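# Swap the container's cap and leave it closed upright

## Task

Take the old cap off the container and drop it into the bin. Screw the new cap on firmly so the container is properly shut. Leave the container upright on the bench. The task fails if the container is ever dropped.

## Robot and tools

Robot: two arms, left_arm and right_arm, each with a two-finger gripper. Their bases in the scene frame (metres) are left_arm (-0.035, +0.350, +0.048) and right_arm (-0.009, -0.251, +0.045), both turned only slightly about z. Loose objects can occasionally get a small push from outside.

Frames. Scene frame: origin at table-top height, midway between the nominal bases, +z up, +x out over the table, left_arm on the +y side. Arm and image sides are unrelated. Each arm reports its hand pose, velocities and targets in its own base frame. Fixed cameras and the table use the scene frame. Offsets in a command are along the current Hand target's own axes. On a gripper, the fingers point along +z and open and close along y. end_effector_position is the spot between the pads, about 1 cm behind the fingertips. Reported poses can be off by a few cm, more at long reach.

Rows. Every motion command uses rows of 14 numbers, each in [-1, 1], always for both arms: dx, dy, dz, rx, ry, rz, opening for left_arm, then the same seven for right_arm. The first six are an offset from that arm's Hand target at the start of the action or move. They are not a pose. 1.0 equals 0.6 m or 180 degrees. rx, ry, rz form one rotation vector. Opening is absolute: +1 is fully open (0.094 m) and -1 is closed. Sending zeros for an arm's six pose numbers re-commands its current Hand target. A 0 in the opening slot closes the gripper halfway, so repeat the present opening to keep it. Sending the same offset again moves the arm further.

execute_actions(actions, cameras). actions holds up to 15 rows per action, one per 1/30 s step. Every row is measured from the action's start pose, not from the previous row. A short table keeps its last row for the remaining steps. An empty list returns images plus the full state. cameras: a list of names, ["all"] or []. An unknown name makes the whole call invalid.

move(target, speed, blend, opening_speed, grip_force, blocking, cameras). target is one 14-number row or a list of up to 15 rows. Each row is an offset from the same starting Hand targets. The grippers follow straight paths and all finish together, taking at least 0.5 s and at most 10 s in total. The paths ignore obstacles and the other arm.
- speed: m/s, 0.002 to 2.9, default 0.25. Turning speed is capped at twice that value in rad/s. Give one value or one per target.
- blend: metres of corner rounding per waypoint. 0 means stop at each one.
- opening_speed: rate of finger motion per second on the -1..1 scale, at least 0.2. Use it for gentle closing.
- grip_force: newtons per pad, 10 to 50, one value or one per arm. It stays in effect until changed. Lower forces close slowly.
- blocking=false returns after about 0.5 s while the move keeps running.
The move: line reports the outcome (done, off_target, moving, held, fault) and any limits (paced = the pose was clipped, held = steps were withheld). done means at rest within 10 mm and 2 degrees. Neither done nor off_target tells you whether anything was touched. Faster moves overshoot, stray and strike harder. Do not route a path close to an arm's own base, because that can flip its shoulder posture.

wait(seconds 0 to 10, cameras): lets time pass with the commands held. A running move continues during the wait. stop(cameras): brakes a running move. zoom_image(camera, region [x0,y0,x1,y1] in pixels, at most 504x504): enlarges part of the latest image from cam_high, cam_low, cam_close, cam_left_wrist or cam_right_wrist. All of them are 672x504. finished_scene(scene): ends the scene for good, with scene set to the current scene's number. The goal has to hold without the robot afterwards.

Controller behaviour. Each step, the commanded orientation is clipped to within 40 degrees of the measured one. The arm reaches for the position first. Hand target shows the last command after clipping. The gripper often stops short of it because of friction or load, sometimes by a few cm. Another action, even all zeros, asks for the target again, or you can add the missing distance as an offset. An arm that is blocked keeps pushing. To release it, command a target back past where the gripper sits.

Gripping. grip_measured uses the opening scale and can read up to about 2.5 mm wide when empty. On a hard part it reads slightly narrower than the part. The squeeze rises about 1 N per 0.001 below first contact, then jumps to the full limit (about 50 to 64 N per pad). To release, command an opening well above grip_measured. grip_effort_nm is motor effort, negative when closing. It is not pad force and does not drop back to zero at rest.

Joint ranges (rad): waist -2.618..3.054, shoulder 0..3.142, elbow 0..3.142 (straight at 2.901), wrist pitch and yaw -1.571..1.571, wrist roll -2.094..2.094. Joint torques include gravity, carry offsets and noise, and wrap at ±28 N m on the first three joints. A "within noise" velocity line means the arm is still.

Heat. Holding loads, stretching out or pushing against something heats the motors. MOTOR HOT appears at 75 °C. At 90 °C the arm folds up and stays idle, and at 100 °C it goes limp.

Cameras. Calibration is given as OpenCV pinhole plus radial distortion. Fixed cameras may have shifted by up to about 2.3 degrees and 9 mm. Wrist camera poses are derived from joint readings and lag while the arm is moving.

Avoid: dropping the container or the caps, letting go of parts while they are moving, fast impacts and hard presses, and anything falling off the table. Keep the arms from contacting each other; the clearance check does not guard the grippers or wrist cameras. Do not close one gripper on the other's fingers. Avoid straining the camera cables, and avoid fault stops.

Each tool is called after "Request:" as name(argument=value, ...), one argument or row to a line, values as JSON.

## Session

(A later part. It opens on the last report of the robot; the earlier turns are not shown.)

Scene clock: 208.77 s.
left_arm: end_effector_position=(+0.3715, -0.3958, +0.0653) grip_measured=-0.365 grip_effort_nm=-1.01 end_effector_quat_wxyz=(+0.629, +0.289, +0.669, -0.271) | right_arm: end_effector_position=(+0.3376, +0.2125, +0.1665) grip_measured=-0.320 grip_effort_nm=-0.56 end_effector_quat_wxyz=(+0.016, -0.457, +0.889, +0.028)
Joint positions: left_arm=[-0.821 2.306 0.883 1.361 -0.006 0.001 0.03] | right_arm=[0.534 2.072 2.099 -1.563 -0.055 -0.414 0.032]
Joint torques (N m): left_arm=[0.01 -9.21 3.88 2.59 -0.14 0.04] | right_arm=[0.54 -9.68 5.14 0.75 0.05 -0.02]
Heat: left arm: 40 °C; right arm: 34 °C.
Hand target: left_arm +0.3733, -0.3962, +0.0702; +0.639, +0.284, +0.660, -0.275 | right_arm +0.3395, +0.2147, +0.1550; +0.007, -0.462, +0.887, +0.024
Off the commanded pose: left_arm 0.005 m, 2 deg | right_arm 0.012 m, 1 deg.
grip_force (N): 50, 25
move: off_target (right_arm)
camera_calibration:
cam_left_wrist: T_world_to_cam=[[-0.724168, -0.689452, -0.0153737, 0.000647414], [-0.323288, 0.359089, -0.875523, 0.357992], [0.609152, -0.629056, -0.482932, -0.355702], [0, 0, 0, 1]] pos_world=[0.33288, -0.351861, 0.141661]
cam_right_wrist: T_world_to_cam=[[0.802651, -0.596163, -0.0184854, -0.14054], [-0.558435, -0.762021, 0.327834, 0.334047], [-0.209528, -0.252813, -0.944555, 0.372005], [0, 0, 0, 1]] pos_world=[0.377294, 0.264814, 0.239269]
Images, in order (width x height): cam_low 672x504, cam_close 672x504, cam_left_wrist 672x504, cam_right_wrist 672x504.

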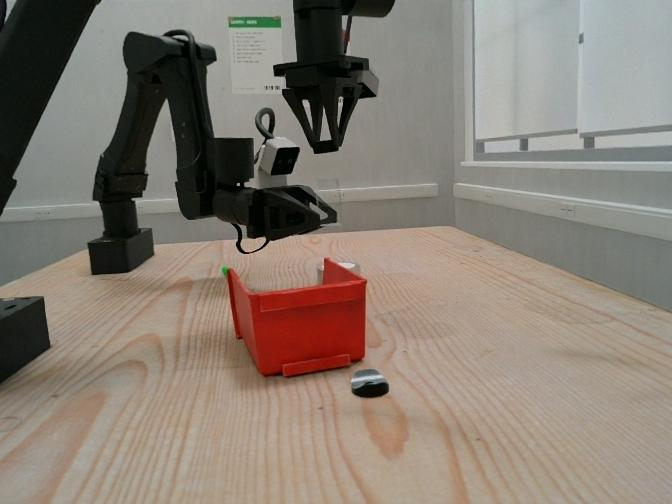

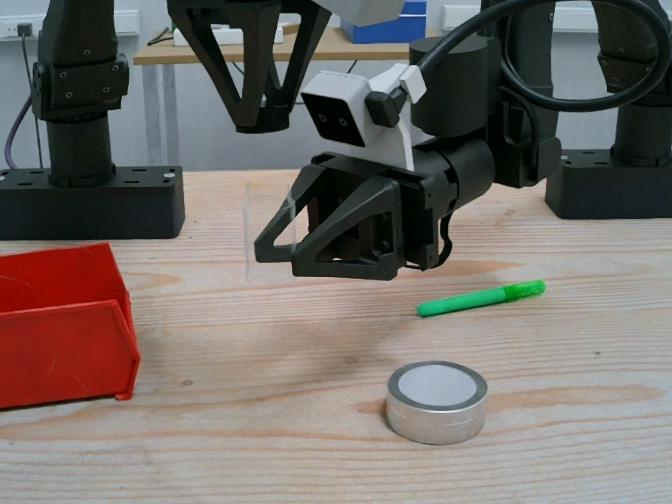

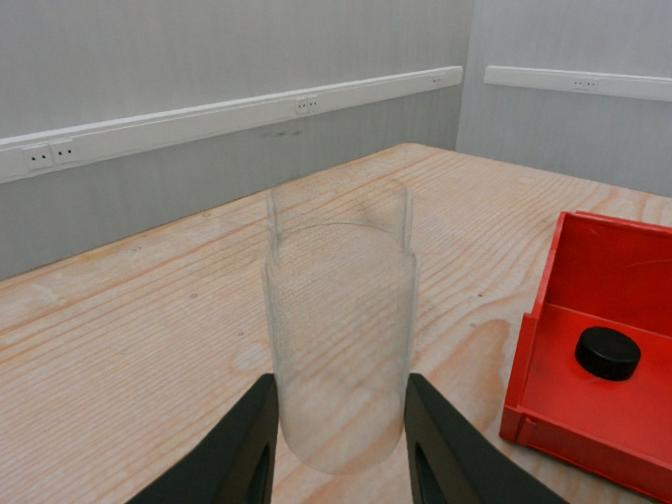

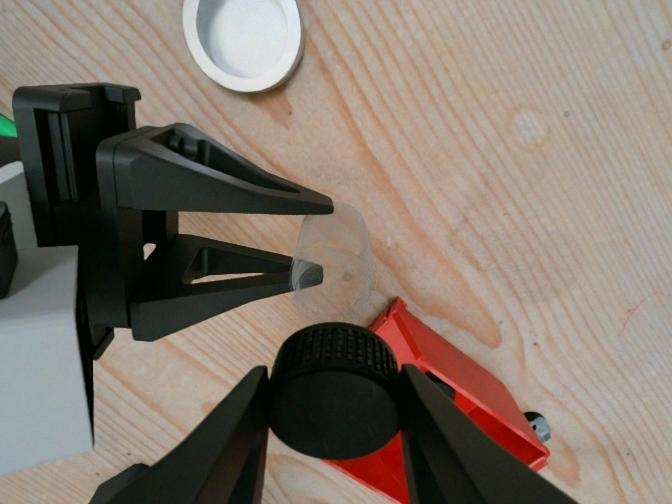

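Request:
zoom_image(
  camera="cam_close",
  region=[220, 170, 330, 300],
)

Request:
zoom_image(
  camera="cam_low",
  region=[290, 160, 360, 240],
)

Scaled by 3.877 from the camera's 672x504 image, which has a finer 960x720 frame.

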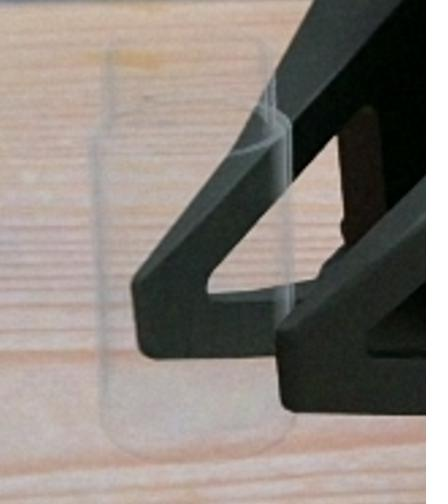

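Scaled by 6.300 from the camera's 672x504 image, which has a finer 960x720 frame.

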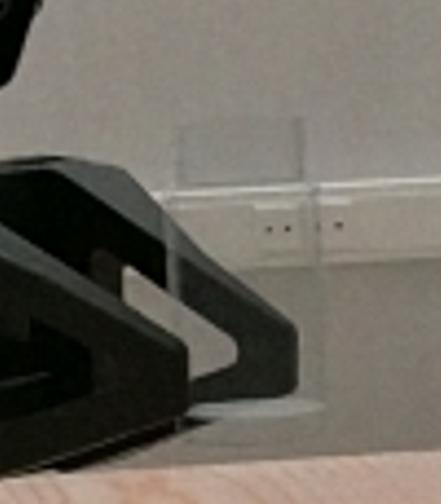

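Request:
move(
  target=[0,0,0,0,0,0,-0.45,-0.0032,-0.0023,0.0433,-0.0028,0.0182,0,-0.42],
  speed=0.05,
  cameras=["cam_right_wrist","cam_low","cam_left_wrist","cam_close"],
)

Scene clock: 217.13 s.
left_arm: end_effector_position=(+0.3715, -0.3958, +0.0653) grip_measured=-0.365 grip_effort_nm=-1.01 end_effector_quat_wxyz=(+0.629, +0.289, +0.669, -0.271) | right_arm: end_effector_position=(+0.3402, +0.2151, +0.1410) grip_measured=-0.320 grip_effort_nm=-0.56 end_effector_quat_wxyz=(-0.011, -0.460, +0.887, +0.020)
Joint positions: left_arm=[-0.821 2.306 0.883 1.361 -0.006 0.001 0.03] | right_arm=[0.543 2.13 2.085 -1.545 -0.041 -0.414 0.032]
Joint torques (N m): left_arm=[-0.01 -9.07 3.97 2.59 -0.07 -0.07] | right_arm=[0.53 -10.24 5.19 0.65 0.05 0.05]
Heat: left arm: 41 °C; right arm: 34 °C.
Hand target: left_arm +0.3733, -0.3962, +0.0702; +0.639, +0.284, +0.660, -0.275 | right_arm +0.3415, +0.2167, +0.1291; -0.020, -0.462, +0.886, +0.015
Off the commanded pose: left_arm 0.005 m, 2 deg | right_arm 0.012 m, 1 deg.
grip_force (N): 50, 25
move: off_target (right_arm)
camera_calibration:
cam_left_wrist: T_world_to_cam=[[-0.724168, -0.689452, -0.0153737, 0.000647414], [-0.323288, 0.359089, -0.875523, 0.357992], [0.609152, -0.629056, -0.482932, -0.355702], [0, 0, 0, 1]] pos_world=[0.33288, -0.351861, 0.141661]
cam_right_wrist: T_world_to_cam=[[0.80693, -0.590066, -0.0262006, -0.143174], [-0.537903, -0.752472, 0.380062, 0.329535], [-0.243977, -0.29259, -0.92459, 0.366561], [0, 0, 0, 1]] pos_world=[0.382222, 0.270736, 0.209924]
Images, in order (width x height): cam_low 672x504, cam_close 672x504, cam_left_wrist 672x504, cam_right_wrist 672x504.

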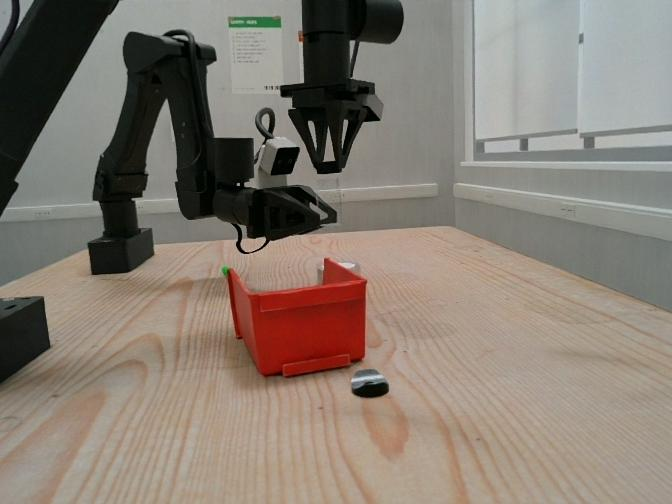

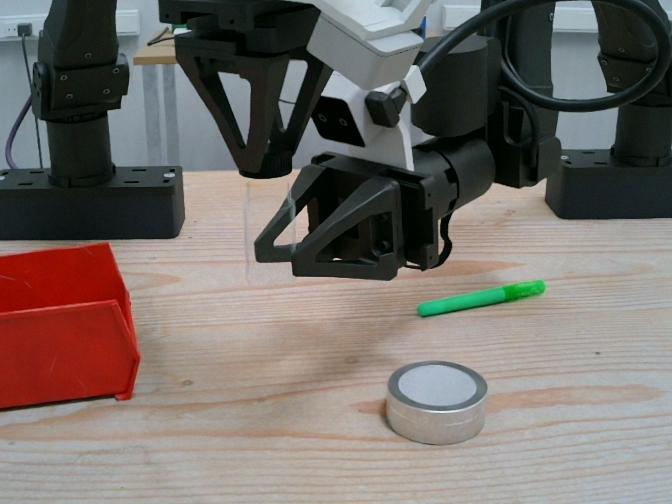

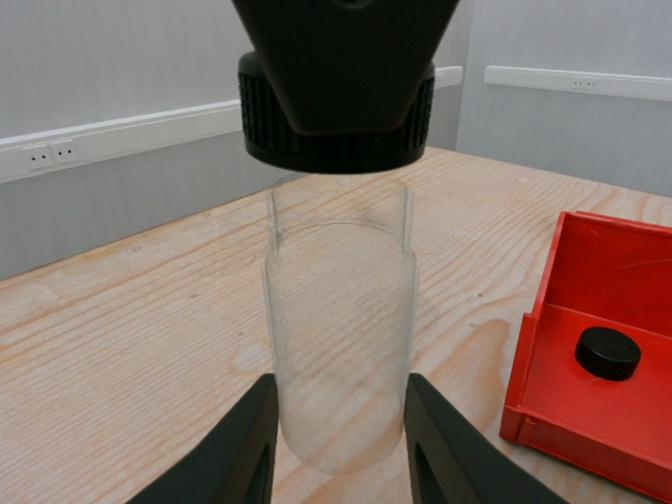

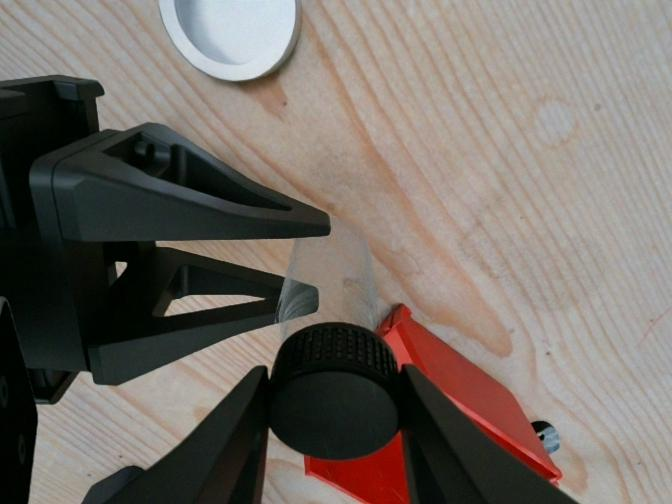

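Request:
zoom_image(
  camera="cam_close",
  region=[200, 120, 340, 300],
)

Request:
zoom_image(
  camera="cam_low",
  region=[290, 140, 370, 240],
)

Request:
zoom_image(
  camera="cam_left_wrist",
  region=[220, 40, 460, 280],
)

Scaled by 2.800 from the camera's 672x504 image, which has a finer 960x720 frame.

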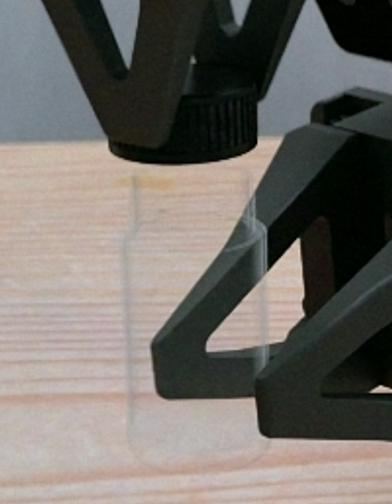

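Scaled by 5.040 from the camera's 672x504 image, which has a finer 960x720 frame.

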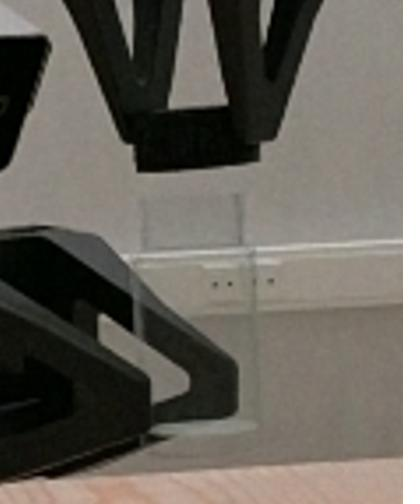

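Scaled by 2.100 from the camera's 672x504 image, which has a finer 960x720 frame.

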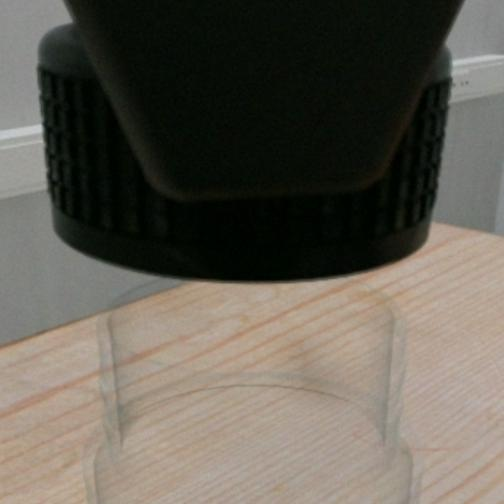

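Request:
zoom_image(
  camera="cam_low",
  region=[305, 155, 350, 190],
)

Request:
zoom_image(
  camera="cam_close",
  region=[230, 145, 305, 195],
)

Scaled by 11.200 from the camera's 672x504 image, which has a finer 960x720 frame.

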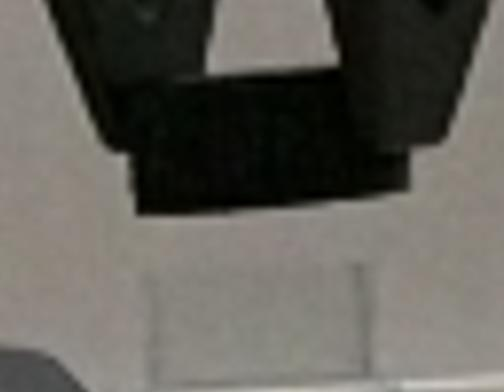

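Scaled by 6.720 from the camera's 672x504 image, which has a finer 960x720 frame.

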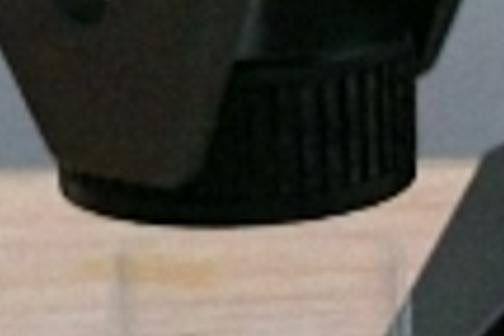

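Request:
move(
  target=[0,0,0,0,0,0,-0.45,-0.0013,0.0052,0.0135,-0.0078,0.0055,0,-0.42],
  speed=0.03,
  cameras=["cam_low","cam_left_wrist","cam_close"],
)

Request:
zoom_image(
  camera="cam_low",
  region=[300, 155, 360, 200],
)

Request:
zoom_image(
  camera="cam_close",
  region=[230, 145, 305, 205],
)

Request:
zoom_image(
  camera="cam_left_wrist",
  region=[220, 60, 460, 300],
)

Scene clock: 224.23 s.
left_arm: end_effector_position=(+0.3715, -0.3958, +0.0653) grip_measured=-0.365 grip_effort_nm=-1.01 end_effector_quat_wxyz=(+0.629, +0.289, +0.669, -0.271) | right_arm: end_effector_position=(+0.3405, +0.2152, +0.1337) grip_measured=-0.320 grip_effort_nm=-0.56 end_effector_quat_wxyz=(-0.021, -0.460, +0.887, +0.019)
Joint positions: left_arm=[-0.821 2.306 0.883 1.361 -0.006 0.001 0.03] | right_arm=[0.543 2.149 2.085 -1.545 -0.04 -0.414 0.032]
Joint torques (N m): left_arm=[0.23 -9.14 3.9 2.65 -0.07 -0.01] | right_arm=[0.66 -10.04 5.26 0.58 -0.12 0.06]
Heat: left arm: 41 °C; right arm: 34 °C.
Hand target: left_arm +0.3733, -0.3962, +0.0702; +0.639, +0.284, +0.660, -0.275 | right_arm +0.3389, +0.2192, +0.1211; -0.033, -0.462, +0.886, +0.022
Off the commanded pose: left_arm 0.005 m, 2 deg | right_arm 0.013 m, 2 deg.
grip_force (N): 50, 25
move: off_target (right_arm)
camera_calibration:
cam_left_wrist: T_world_to_cam=[[-0.724168, -0.689452, -0.0153737, 0.000647414], [-0.323288, 0.359089, -0.875523, 0.357992], [0.609152, -0.629056, -0.482932, -0.355702], [0, 0, 0, 1]] pos_world=[0.33288, -0.351861, 0.141661]
Images, in order (width x height): cam_low 672x504, cam_close 672x504, cam_left_wrist 672x504.

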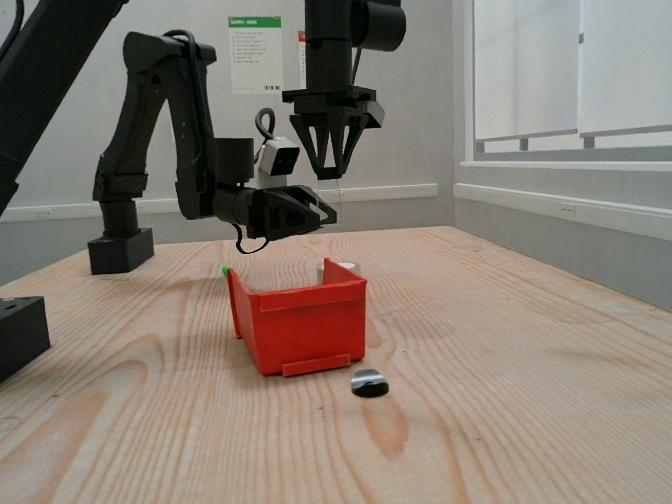

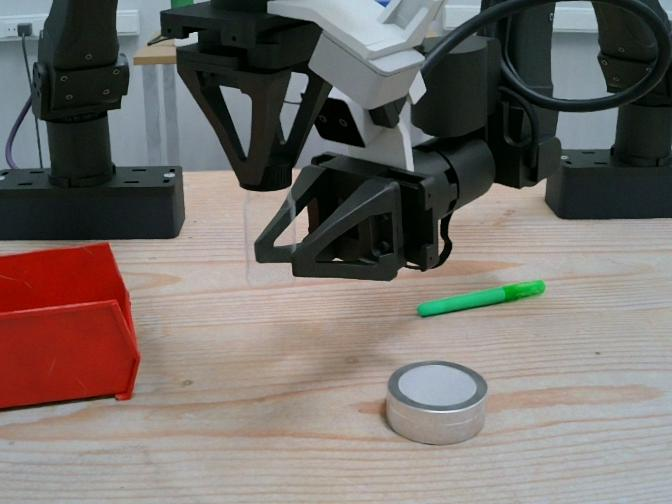

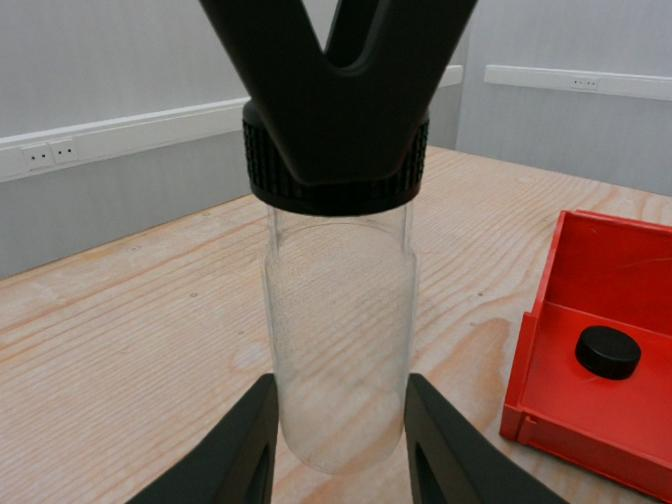

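Scaled by 8.400 from the camera's 672x504 image, which has a finer 960x720 frame.

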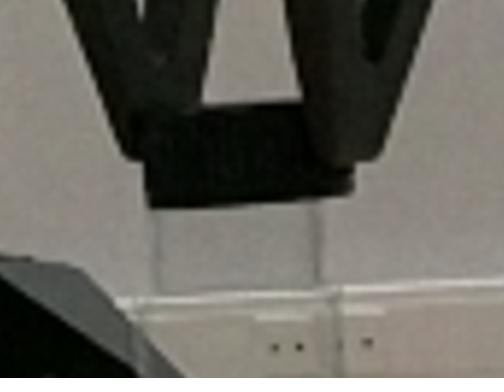

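Scaled by 6.720 from the camera's 672x504 image, which has a finer 960x720 frame.

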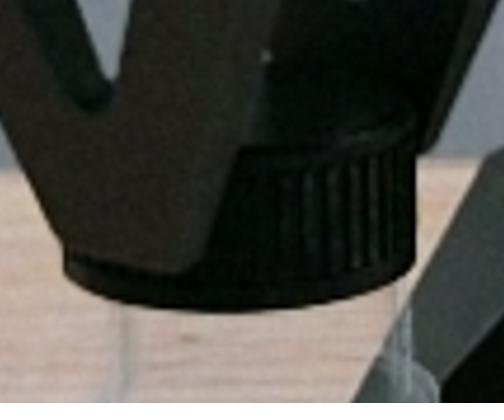

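Scaled by 2.100 from the camera's 672x504 image, which has a finer 960x720 frame.

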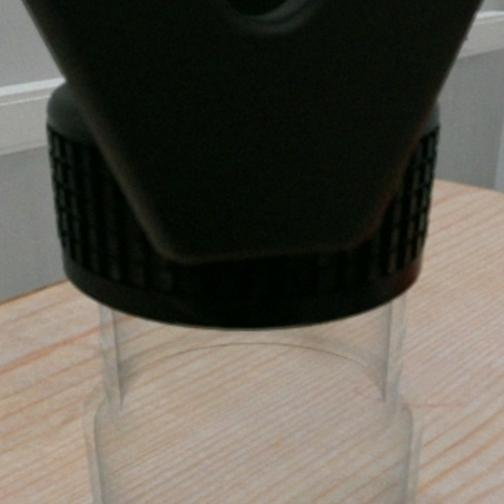

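Request:
move(
  target=[0,0,0,0,0,0,-0.45,-0.0011,0.0069,0.0004,-0.0039,0.0027,0,-0.42],
  speed=0.03,
  cameras=["cam_low","cam_left_wrist","cam_close"],
)

Request:
zoom_image(
  camera="cam_low",
  region=[300, 155, 360, 200],
)

Request:
zoom_image(
  camera="cam_close",
  region=[230, 145, 305, 205],
)

Request:
zoom_image(
  camera="cam_left_wrist",
  region=[220, 60, 460, 300],
)

Scene clock: 228.27 s.
left_arm: end_effector_position=(+0.3715, -0.3957, +0.0644) grip_measured=-0.365 grip_effort_nm=-1.01 end_effector_quat_wxyz=(+0.628, +0.290, +0.670, -0.270) | right_arm: end_effector_position=(+0.3391, +0.2176, +0.1319) grip_measured=-0.320 grip_effort_nm=-0.56 end_effector_quat_wxyz=(-0.023, -0.462, +0.886, +0.019)
Joint positions: left_arm=[-0.821 2.306 0.883 1.357 -0.006 0.001 0.03] | right_arm=[0.55 2.154 2.085 -1.545 -0.041 -0.412 0.032]
Joint torques (N m): left_arm=[0.24 -9.18 3.95 2.68 -0.03 0.02] | right_arm=[0.64 -9.68 6.58 0.41 -0.2 0.08]
Heat: left arm: 41 °C; right arm: 34 °C.
Hand target: left_arm +0.3733, -0.3962, +0.0702; +0.639, +0.284, +0.660, -0.275 | right_arm +0.3359, +0.2221, +0.1211; -0.040, -0.462, +0.886, +0.025
Off the commanded pose: left_arm 0.006 m, 2 deg | right_arm 0.012 m, 2 deg.
grip_force (N): 50, 25
move: off_target (right_arm)
camera_calibration:
cam_left_wrist: T_world_to_cam=[[-0.724232, -0.689386, -0.0153421, 0.0007527], [-0.325573, 0.361474, -0.873693, 0.358819], [0.607857, -0.627761, -0.486236, -0.354878], [0, 0, 0, 1]] pos_world=[0.333082, -0.351963, 0.140955]
Images, in order (width x height): cam_low 672x504, cam_close 672x504, cam_left_wrist 672x504.

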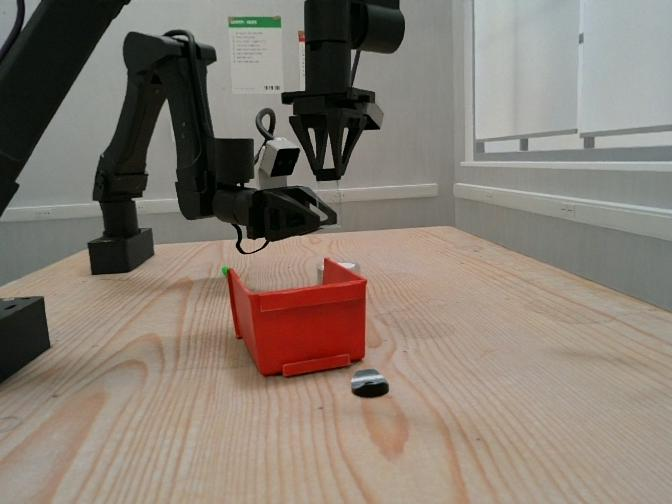

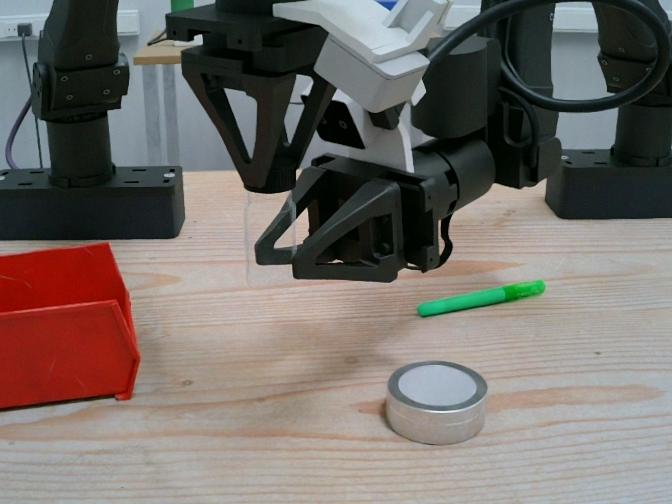

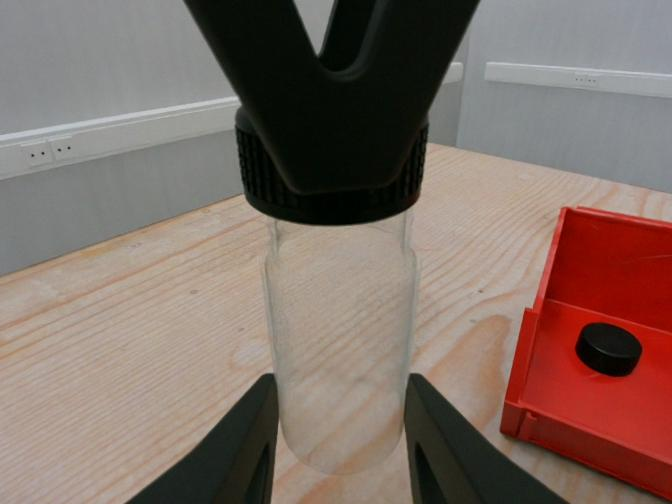

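Scaled by 8.400 from the camera's 672x504 image, which has a finer 960x720 frame.

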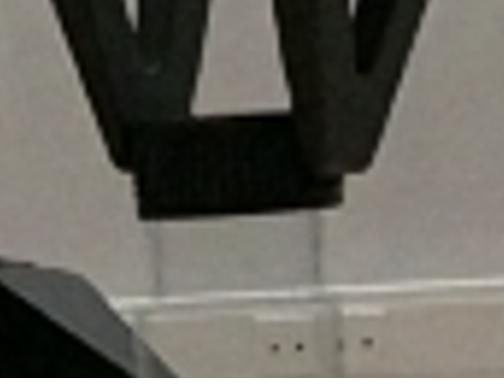

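Scaled by 6.720 from the camera's 672x504 image, which has a finer 960x720 frame.

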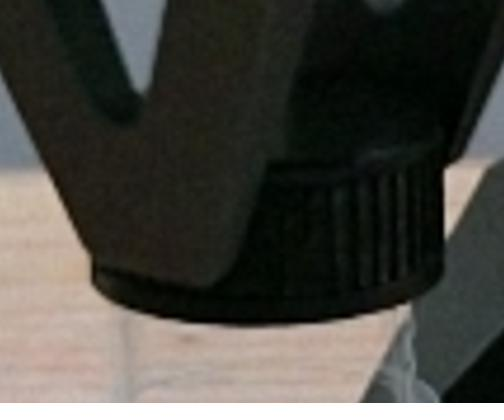

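Scaled by 2.100 from the camera's 672x504 image, which has a finer 960x720 frame.

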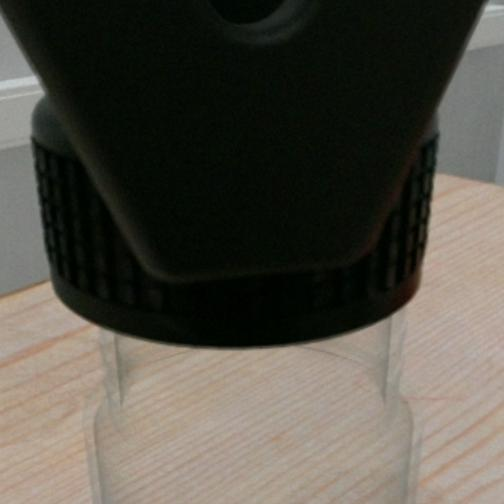

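Request:
move(
  target=[0,0,0,0,0,0,-0.45,0,0,0,0,0,0,-0.22],
  speed=0.02,
  opening_speed=0.2,
  cameras=["cam_low","cam_left_wrist","cam_close"],
)

Request:
zoom_image(
  camera="cam_low",
  region=[300, 155, 360, 200],
)

Request:
zoom_image(
  camera="cam_close",
  region=[230, 145, 305, 205],
)

Request:
zoom_image(
  camera="cam_left_wrist",
  region=[220, 60, 460, 300],
)

Scene clock: 231.70 s.
left_arm: end_effector_position=(+0.3715, -0.3957, +0.0644) grip_measured=-0.365 grip_effort_nm=-1.01 end_effector_quat_wxyz=(+0.628, +0.290, +0.670, -0.270) | right_arm: end_effector_position=(+0.3391, +0.2176, +0.1297) grip_measured=-0.222 grip_effort_nm=0.14 end_effector_quat_wxyz=(-0.026, -0.462, +0.886, +0.019)
Joint positions: left_arm=[-0.821 2.306 0.883 1.357 -0.006 0.001 0.03] | right_arm=[0.55 2.159 2.085 -1.545 -0.041 -0.412 0.037]
Joint torques (N m): left_arm=[0.12 -8.83 3.79 2.65 -0.11 -0.07] | right_arm=[0.65 -10.17 6.67 0.4 -0.2 0.09]
Heat: left arm: 42 °C; right arm: 35 °C.
Hand target: left_arm +0.3733, -0.3962, +0.0702; +0.639, +0.284, +0.660, -0.275 | right_arm +0.3359, +0.2221, +0.1212; -0.040, -0.462, +0.886, +0.025
Off the commanded pose: left_arm 0.006 m, 2 deg | right_arm 0.010 m, 2 deg.
grip_force (N): 50, 25
move: done
camera_calibration:
cam_left_wrist: T_world_to_cam=[[-0.724232, -0.689386, -0.0153421, 0.0007527], [-0.325573, 0.361474, -0.873693, 0.358819], [0.607857, -0.627761, -0.486236, -0.354878], [0, 0, 0, 1]] pos_world=[0.333082, -0.351963, 0.140955]
Images, in order (width x height): cam_low 672x504, cam_close 672x504, cam_left_wrist 672x504.

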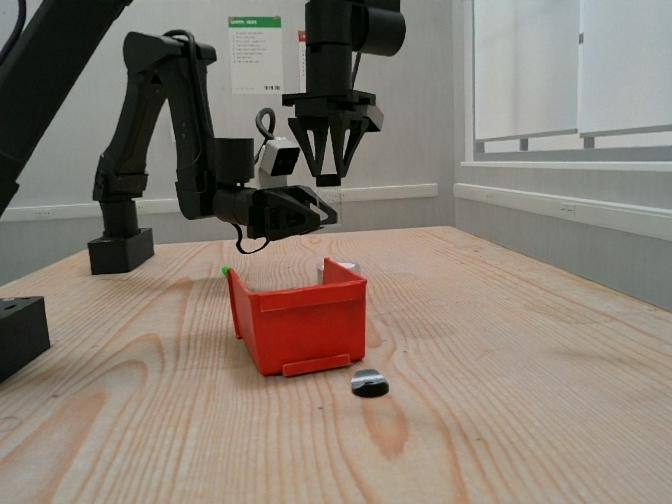

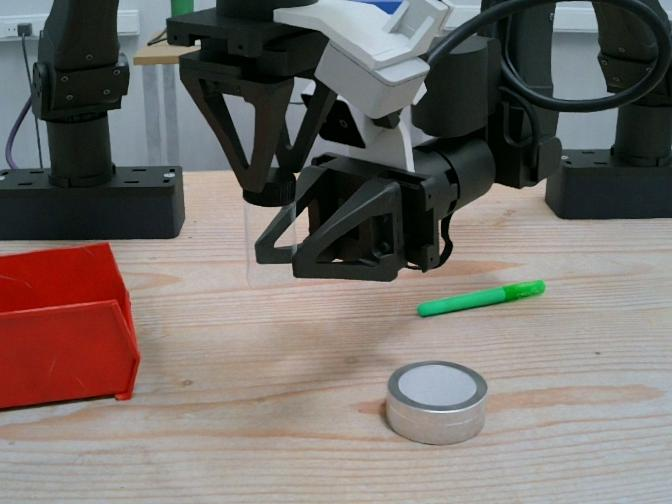

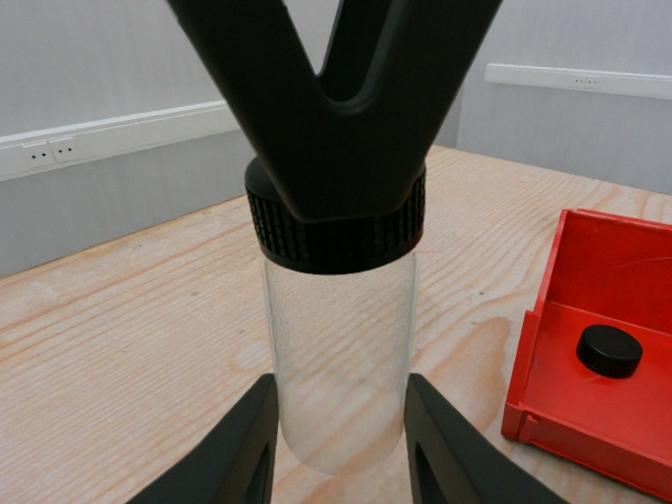

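Scaled by 8.400 from the camera's 672x504 image, which has a finer 960x720 frame.

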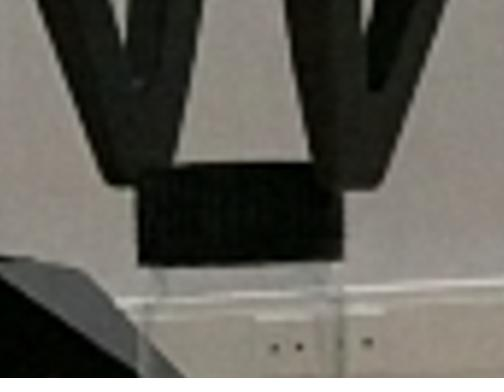

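Scaled by 6.720 from the camera's 672x504 image, which has a finer 960x720 frame.

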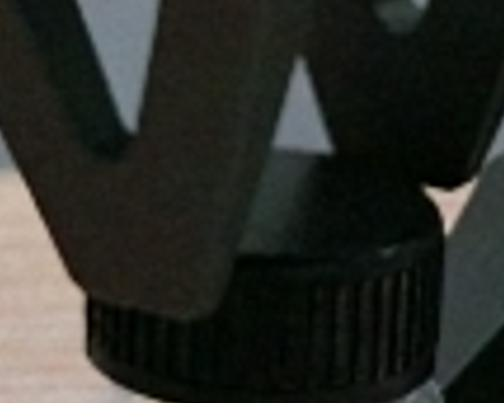

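Scaled by 2.100 from the camera's 672x504 image, which has a finer 960x720 frame.

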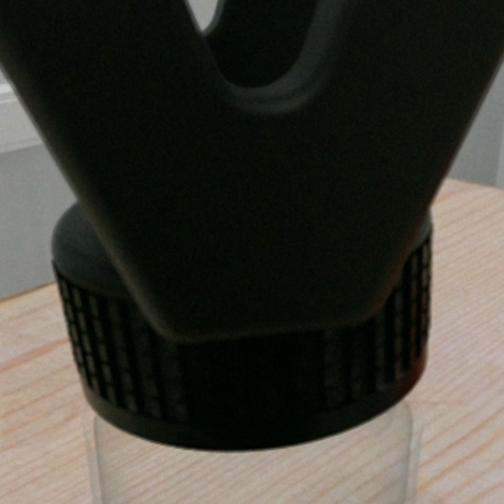

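Request:
move(
  target=[0,0,0,0,0,0,-0.45,-0.0005,-0.0008,0.01,0.0057,-0.0179,0,-0.22],
  speed=0.03,
  cameras=["cam_left_wrist","cam_right_wrist"],
)

Request:
zoom_image(
  camera="cam_left_wrist",
  region=[220, 60, 460, 300],
)

Scene clock: 239.33 s.
left_arm: end_effector_position=(+0.3715, -0.3957, +0.0644) grip_measured=-0.365 grip_effort_nm=-1.01 end_effector_quat_wxyz=(+0.628, +0.290, +0.670, -0.270) | right_arm: end_effector_position=(+0.3373, +0.2175, +0.1006) grip_measured=-0.222 grip_effort_nm=0.13 end_effector_quat_wxyz=(-0.036, -0.461, +0.886, +0.021)
Joint positions: left_arm=[-0.821 2.306 0.883 1.357 -0.006 0.001 0.03] | right_arm=[0.55 2.159 1.968 -1.447 -0.046 -0.411 0.037]
Joint torques (N m): left_arm=[0.14 -9.01 3.64 2.63 -0.07 0] | right_arm=[0.38 -16.94 4.97 0.55 -0.25 0.09]
Heat: left arm: 43 °C; right arm: 35 °C.
Hand target: left_arm +0.3733, -0.3962, +0.0702; +0.639, +0.284, +0.660, -0.275 | right_arm +0.3359, +0.2222, +0.1152; -0.011, -0.462, +0.887, +0.030
Off the commanded pose: left_arm 0.006 m, 2 deg | right_arm 0.015 m, 3 deg.
grip_force (N): 50, 25
move: off_target (right_arm)
camera_calibration:
cam_left_wrist: T_world_to_cam=[[-0.724232, -0.689386, -0.0153421, 0.0007527], [-0.325573, 0.361474, -0.873693, 0.358819], [0.607857, -0.627761, -0.486236, -0.354878], [0, 0, 0, 1]] pos_world=[0.333082, -0.351963, 0.140955]
cam_right_wrist: T_world_to_cam=[[0.807153, -0.588256, -0.0495826, -0.138653], [-0.517854, -0.745865, 0.418941, 0.333031], [-0.283427, -0.312473, -0.906659, 0.345052], [0, 0, 0, 1]] pos_world=[0.382173, 0.274652, 0.16645]
Images, in order (width x height): cam_left_wrist 672x504, cam_right_wrist 672x504.

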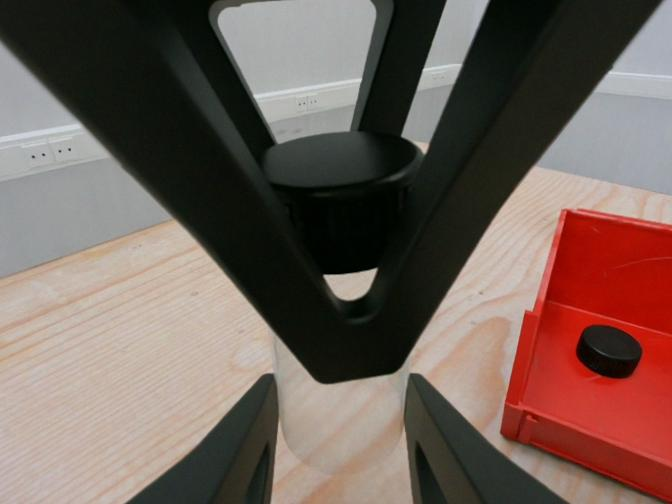

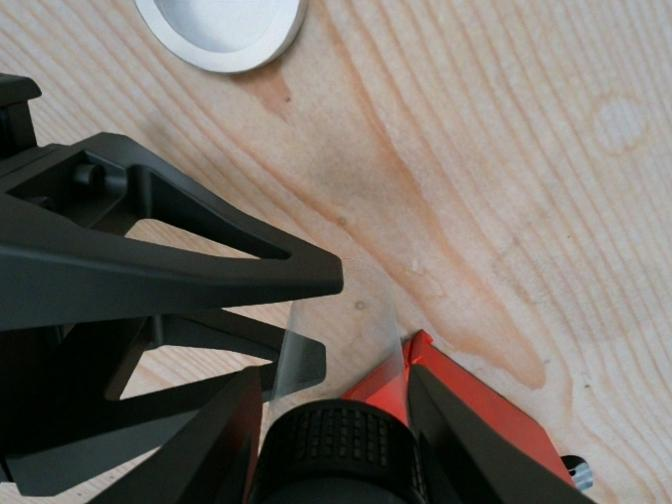

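Scaled by 2.100 from the camera's 672x504 image, which has a finer 960x720 frame.

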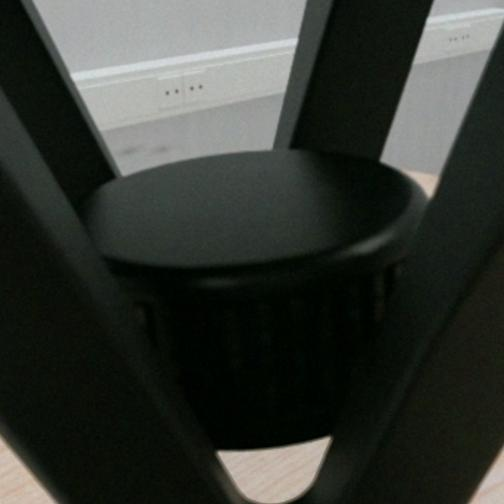

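Request:
move(
  target=[0,0,0,0,0,0,-0.45,-0.0004,0.003,-0.0466,0,0,0,-0.22],
  speed=0.04,
  cameras=["cam_left_wrist","cam_right_wrist"],
)

Scene clock: 242.50 s.
left_arm: end_effector_position=(+0.3714, -0.3959, +0.0648) grip_measured=-0.365 grip_effort_nm=-1.01 end_effector_quat_wxyz=(+0.628, +0.290, +0.669, -0.271) | right_arm: end_effector_position=(+0.3357, +0.2167, +0.1211) grip_measured=-0.222 grip_effort_nm=0.13 end_effector_quat_wxyz=(-0.036, -0.461, +0.886, +0.021)
Joint positions: left_arm=[-0.821 2.306 0.883 1.358 -0.004 0.001 0.03] | right_arm=[0.55 2.159 2.049 -1.529 -0.047 -0.411 0.037]
Joint torques (N m): left_arm=[0.18 -8.92 4.03 2.64 -0.06 -0.08] | right_arm=[0.39 -15.46 9.74 0.26 -0.22 0.08]
Heat: left arm: 43 °C; right arm: 37 °C.
Hand target: left_arm +0.3733, -0.3962, +0.0702; +0.639, +0.284, +0.660, -0.275 | right_arm +0.3360, +0.2222, +0.1432; -0.011, -0.462, +0.887, +0.030
Off the commanded pose: left_arm 0.006 m, 2 deg | right_arm 0.023 m, 3 deg.
grip_force (N): 50, 25
move: off_target (right_arm)
camera_calibration:
cam_left_wrist: T_world_to_cam=[[-0.724955, -0.688627, -0.015272, 0.00104006], [-0.324331, 0.360834, -0.874419, 0.358518], [0.607659, -0.628961, -0.484931, -0.355212], [0, 0, 0, 1]] pos_world=[0.33288, -0.352064, 0.141257]
cam_right_wrist: T_world_to_cam=[[0.807095, -0.588279, -0.0502492, -0.136721], [-0.517726, -0.746068, 0.41874, 0.322944], [-0.283825, -0.311948, -0.906715, 0.363012], [0, 0, 0, 1]] pos_world=[0.380575, 0.273749, 0.187049]
Images, in order (width x height): cam_left_wrist 672x504, cam_right_wrist 672x504.

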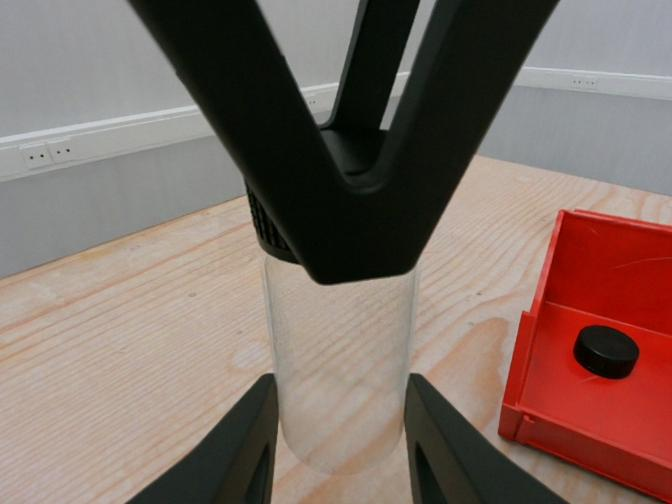

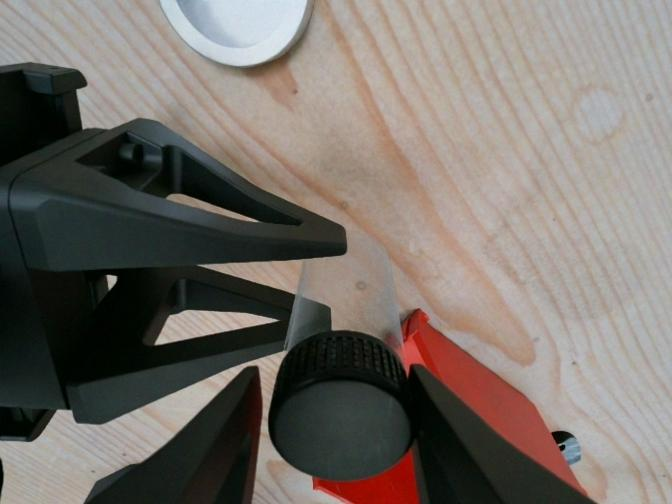

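Request:
move(
  target=[
    [0,0,0,0,0,0,-0.45,0,0,0,0,0,0,0.1],
    [0,0,0,0,0,0,-0.45,-0.0007,0.0053,-0.0832,0,0,0,0.1],
  ],
  speed=0.06,
  cameras=["cam_left_wrist","cam_right_wrist"],
)

Scene clock: 247.50 s.
left_arm: end_effector_position=(+0.3714, -0.3959, +0.0648) grip_measured=-0.365 grip_effort_nm=-1.01 end_effector_quat_wxyz=(+0.628, +0.290, +0.669, -0.271) | right_arm: end_effector_position=(+0.3375, +0.2179, +0.1671) grip_measured=+0.098 grip_effort_nm=0.14 end_effector_quat_wxyz=(+0.015, -0.460, +0.887, +0.025)
Joint positions: left_arm=[-0.821 2.306 0.883 1.358 -0.004 0.001 0.03] | right_arm=[0.55 2.089 2.127 -1.575 -0.047 -0.406 0.052]
Joint torques (N m): left_arm=[-0.18 -8.94 4.03 2.63 -0.07 0.02] | right_arm=[0.35 -15.72 9.43 0.49 -0.21 0.11]
Heat: left arm: 43 °C; right arm: 38 °C.
Hand target: left_arm +0.3733, -0.3962, +0.0702; +0.639, +0.284, +0.660, -0.275 | right_arm +0.3360, +0.2221, +0.1932; -0.011, -0.461, +0.887, +0.030
Off the commanded pose: left_arm 0.006 m, 2 deg | right_arm 0.027 m, 3 deg.
joint sent to its limit (right arm) — joint 4 (wrist pitch), lower limit. The joint targets are off in orientation, not in position.
grip_force (N): 50, 25
move: off_target (right_arm)
camera_calibration:
cam_left_wrist: T_world_to_cam=[[-0.724955, -0.688627, -0.015272, 0.00104006], [-0.324331, 0.360834, -0.874419, 0.358518], [0.607659, -0.628961, -0.484931, -0.355212], [0, 0, 0, 1]] pos_world=[0.33288, -0.352064, 0.141257]
cam_right_wrist: T_world_to_cam=[[0.806617, -0.59095, -0.0120981, -0.140766], [-0.554321, -0.763407, 0.331569, 0.336289], [-0.205177, -0.260743, -0.943353, 0.373964], [0, 0, 0, 1]] pos_world=[0.376685, 0.271048, 0.239574]
Images, in order (width x height): cam_left_wrist 672x504, cam_right_wrist 672x504.

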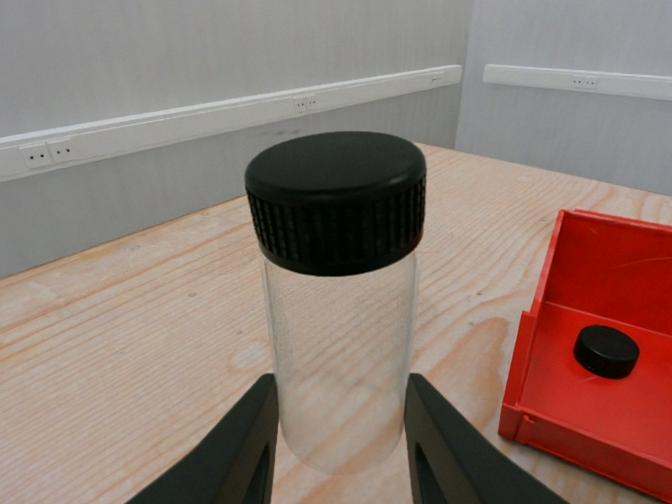

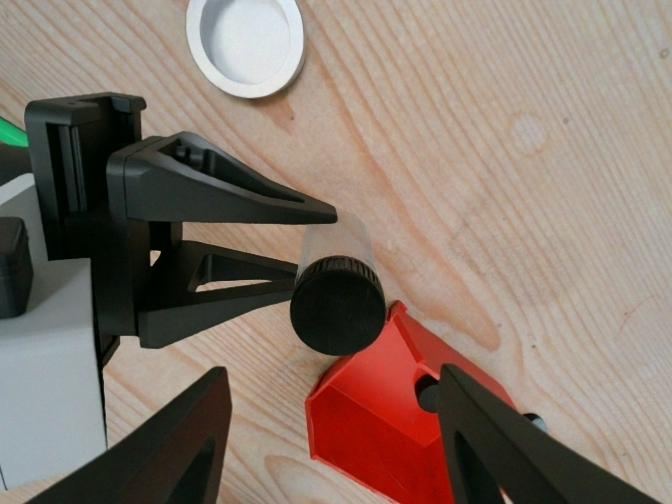

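Request:
move(
  target=[0,0,0,0,0,0,-0.45,0.0009,-0.0072,0.1133,0,0,0,0.1],
  speed=0.05,
  cameras=["cam_left_wrist","cam_right_wrist"],
)

Scene clock: 249.87 s.
left_arm: end_effector_position=(+0.3714, -0.3959, +0.0648) grip_measured=-0.365 grip_effort_nm=-1.01 end_effector_quat_wxyz=(+0.628, +0.290, +0.669, -0.271) | right_arm: end_effector_position=(+0.3368, +0.2175, +0.1385) grip_measured=+0.098 grip_effort_nm=0.13 end_effector_quat_wxyz=(+0.001, -0.460, +0.888, +0.024)
Joint positions: left_arm=[-0.821 2.306 0.883 1.358 -0.004 0.001 0.03] | right_arm=[0.55 2.089 2.011 -1.488 -0.047 -0.406 0.052]
Joint torques (N m): left_arm=[0.24 -9.24 4.01 2.63 -0.1 0.04] | right_arm=[0.42 -9.57 5.08 0.7 -0.21 0.04]
Heat: left arm: 43 °C; right arm: 37 °C.
Hand target: left_arm +0.3733, -0.3962, +0.0702; +0.639, +0.284, +0.660, -0.275 | right_arm +0.3360, +0.2222, +0.1251; -0.011, -0.462, +0.887, +0.030
Off the commanded pose: left_arm 0.006 m, 2 deg | right_arm 0.014 m, 2 deg.
grip_force (N): 50, 25
move: off_target (right_arm)
camera_calibration:
cam_left_wrist: T_world_to_cam=[[-0.724955, -0.688627, -0.015272, 0.00104006], [-0.324331, 0.360834, -0.874419, 0.358518], [0.607659, -0.628961, -0.484931, -0.355212], [0, 0, 0, 1]] pos_world=[0.33288, -0.352064, 0.141257]
cam_right_wrist: T_world_to_cam=[[0.806202, -0.591197, -0.0229043, -0.13908], [-0.545923, -0.758269, 0.356365, 0.337701], [-0.22805, -0.274798, -0.934066, 0.356218], [0, 0, 0, 1]] pos_world=[0.377721, 0.271732, 0.209201]
Images, in order (width x height): cam_left_wrist 672x504, cam_right_wrist 672x504.

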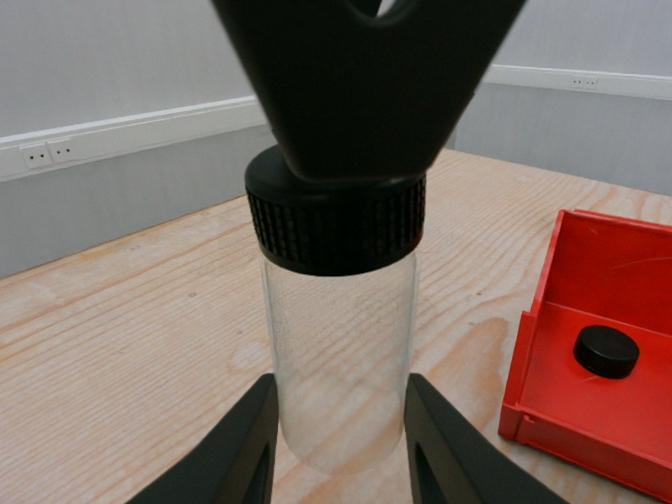

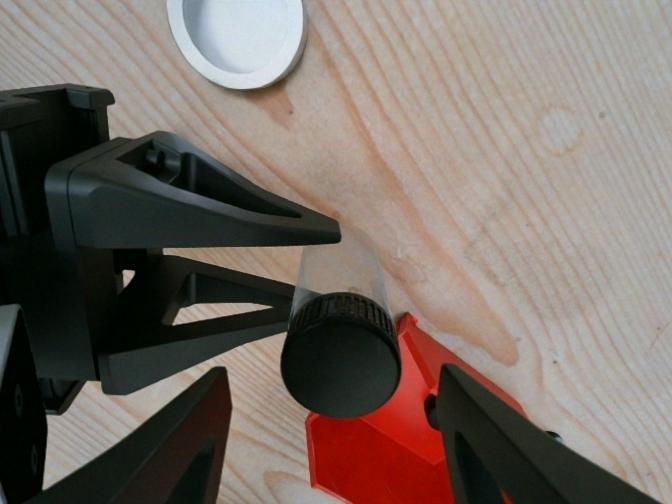

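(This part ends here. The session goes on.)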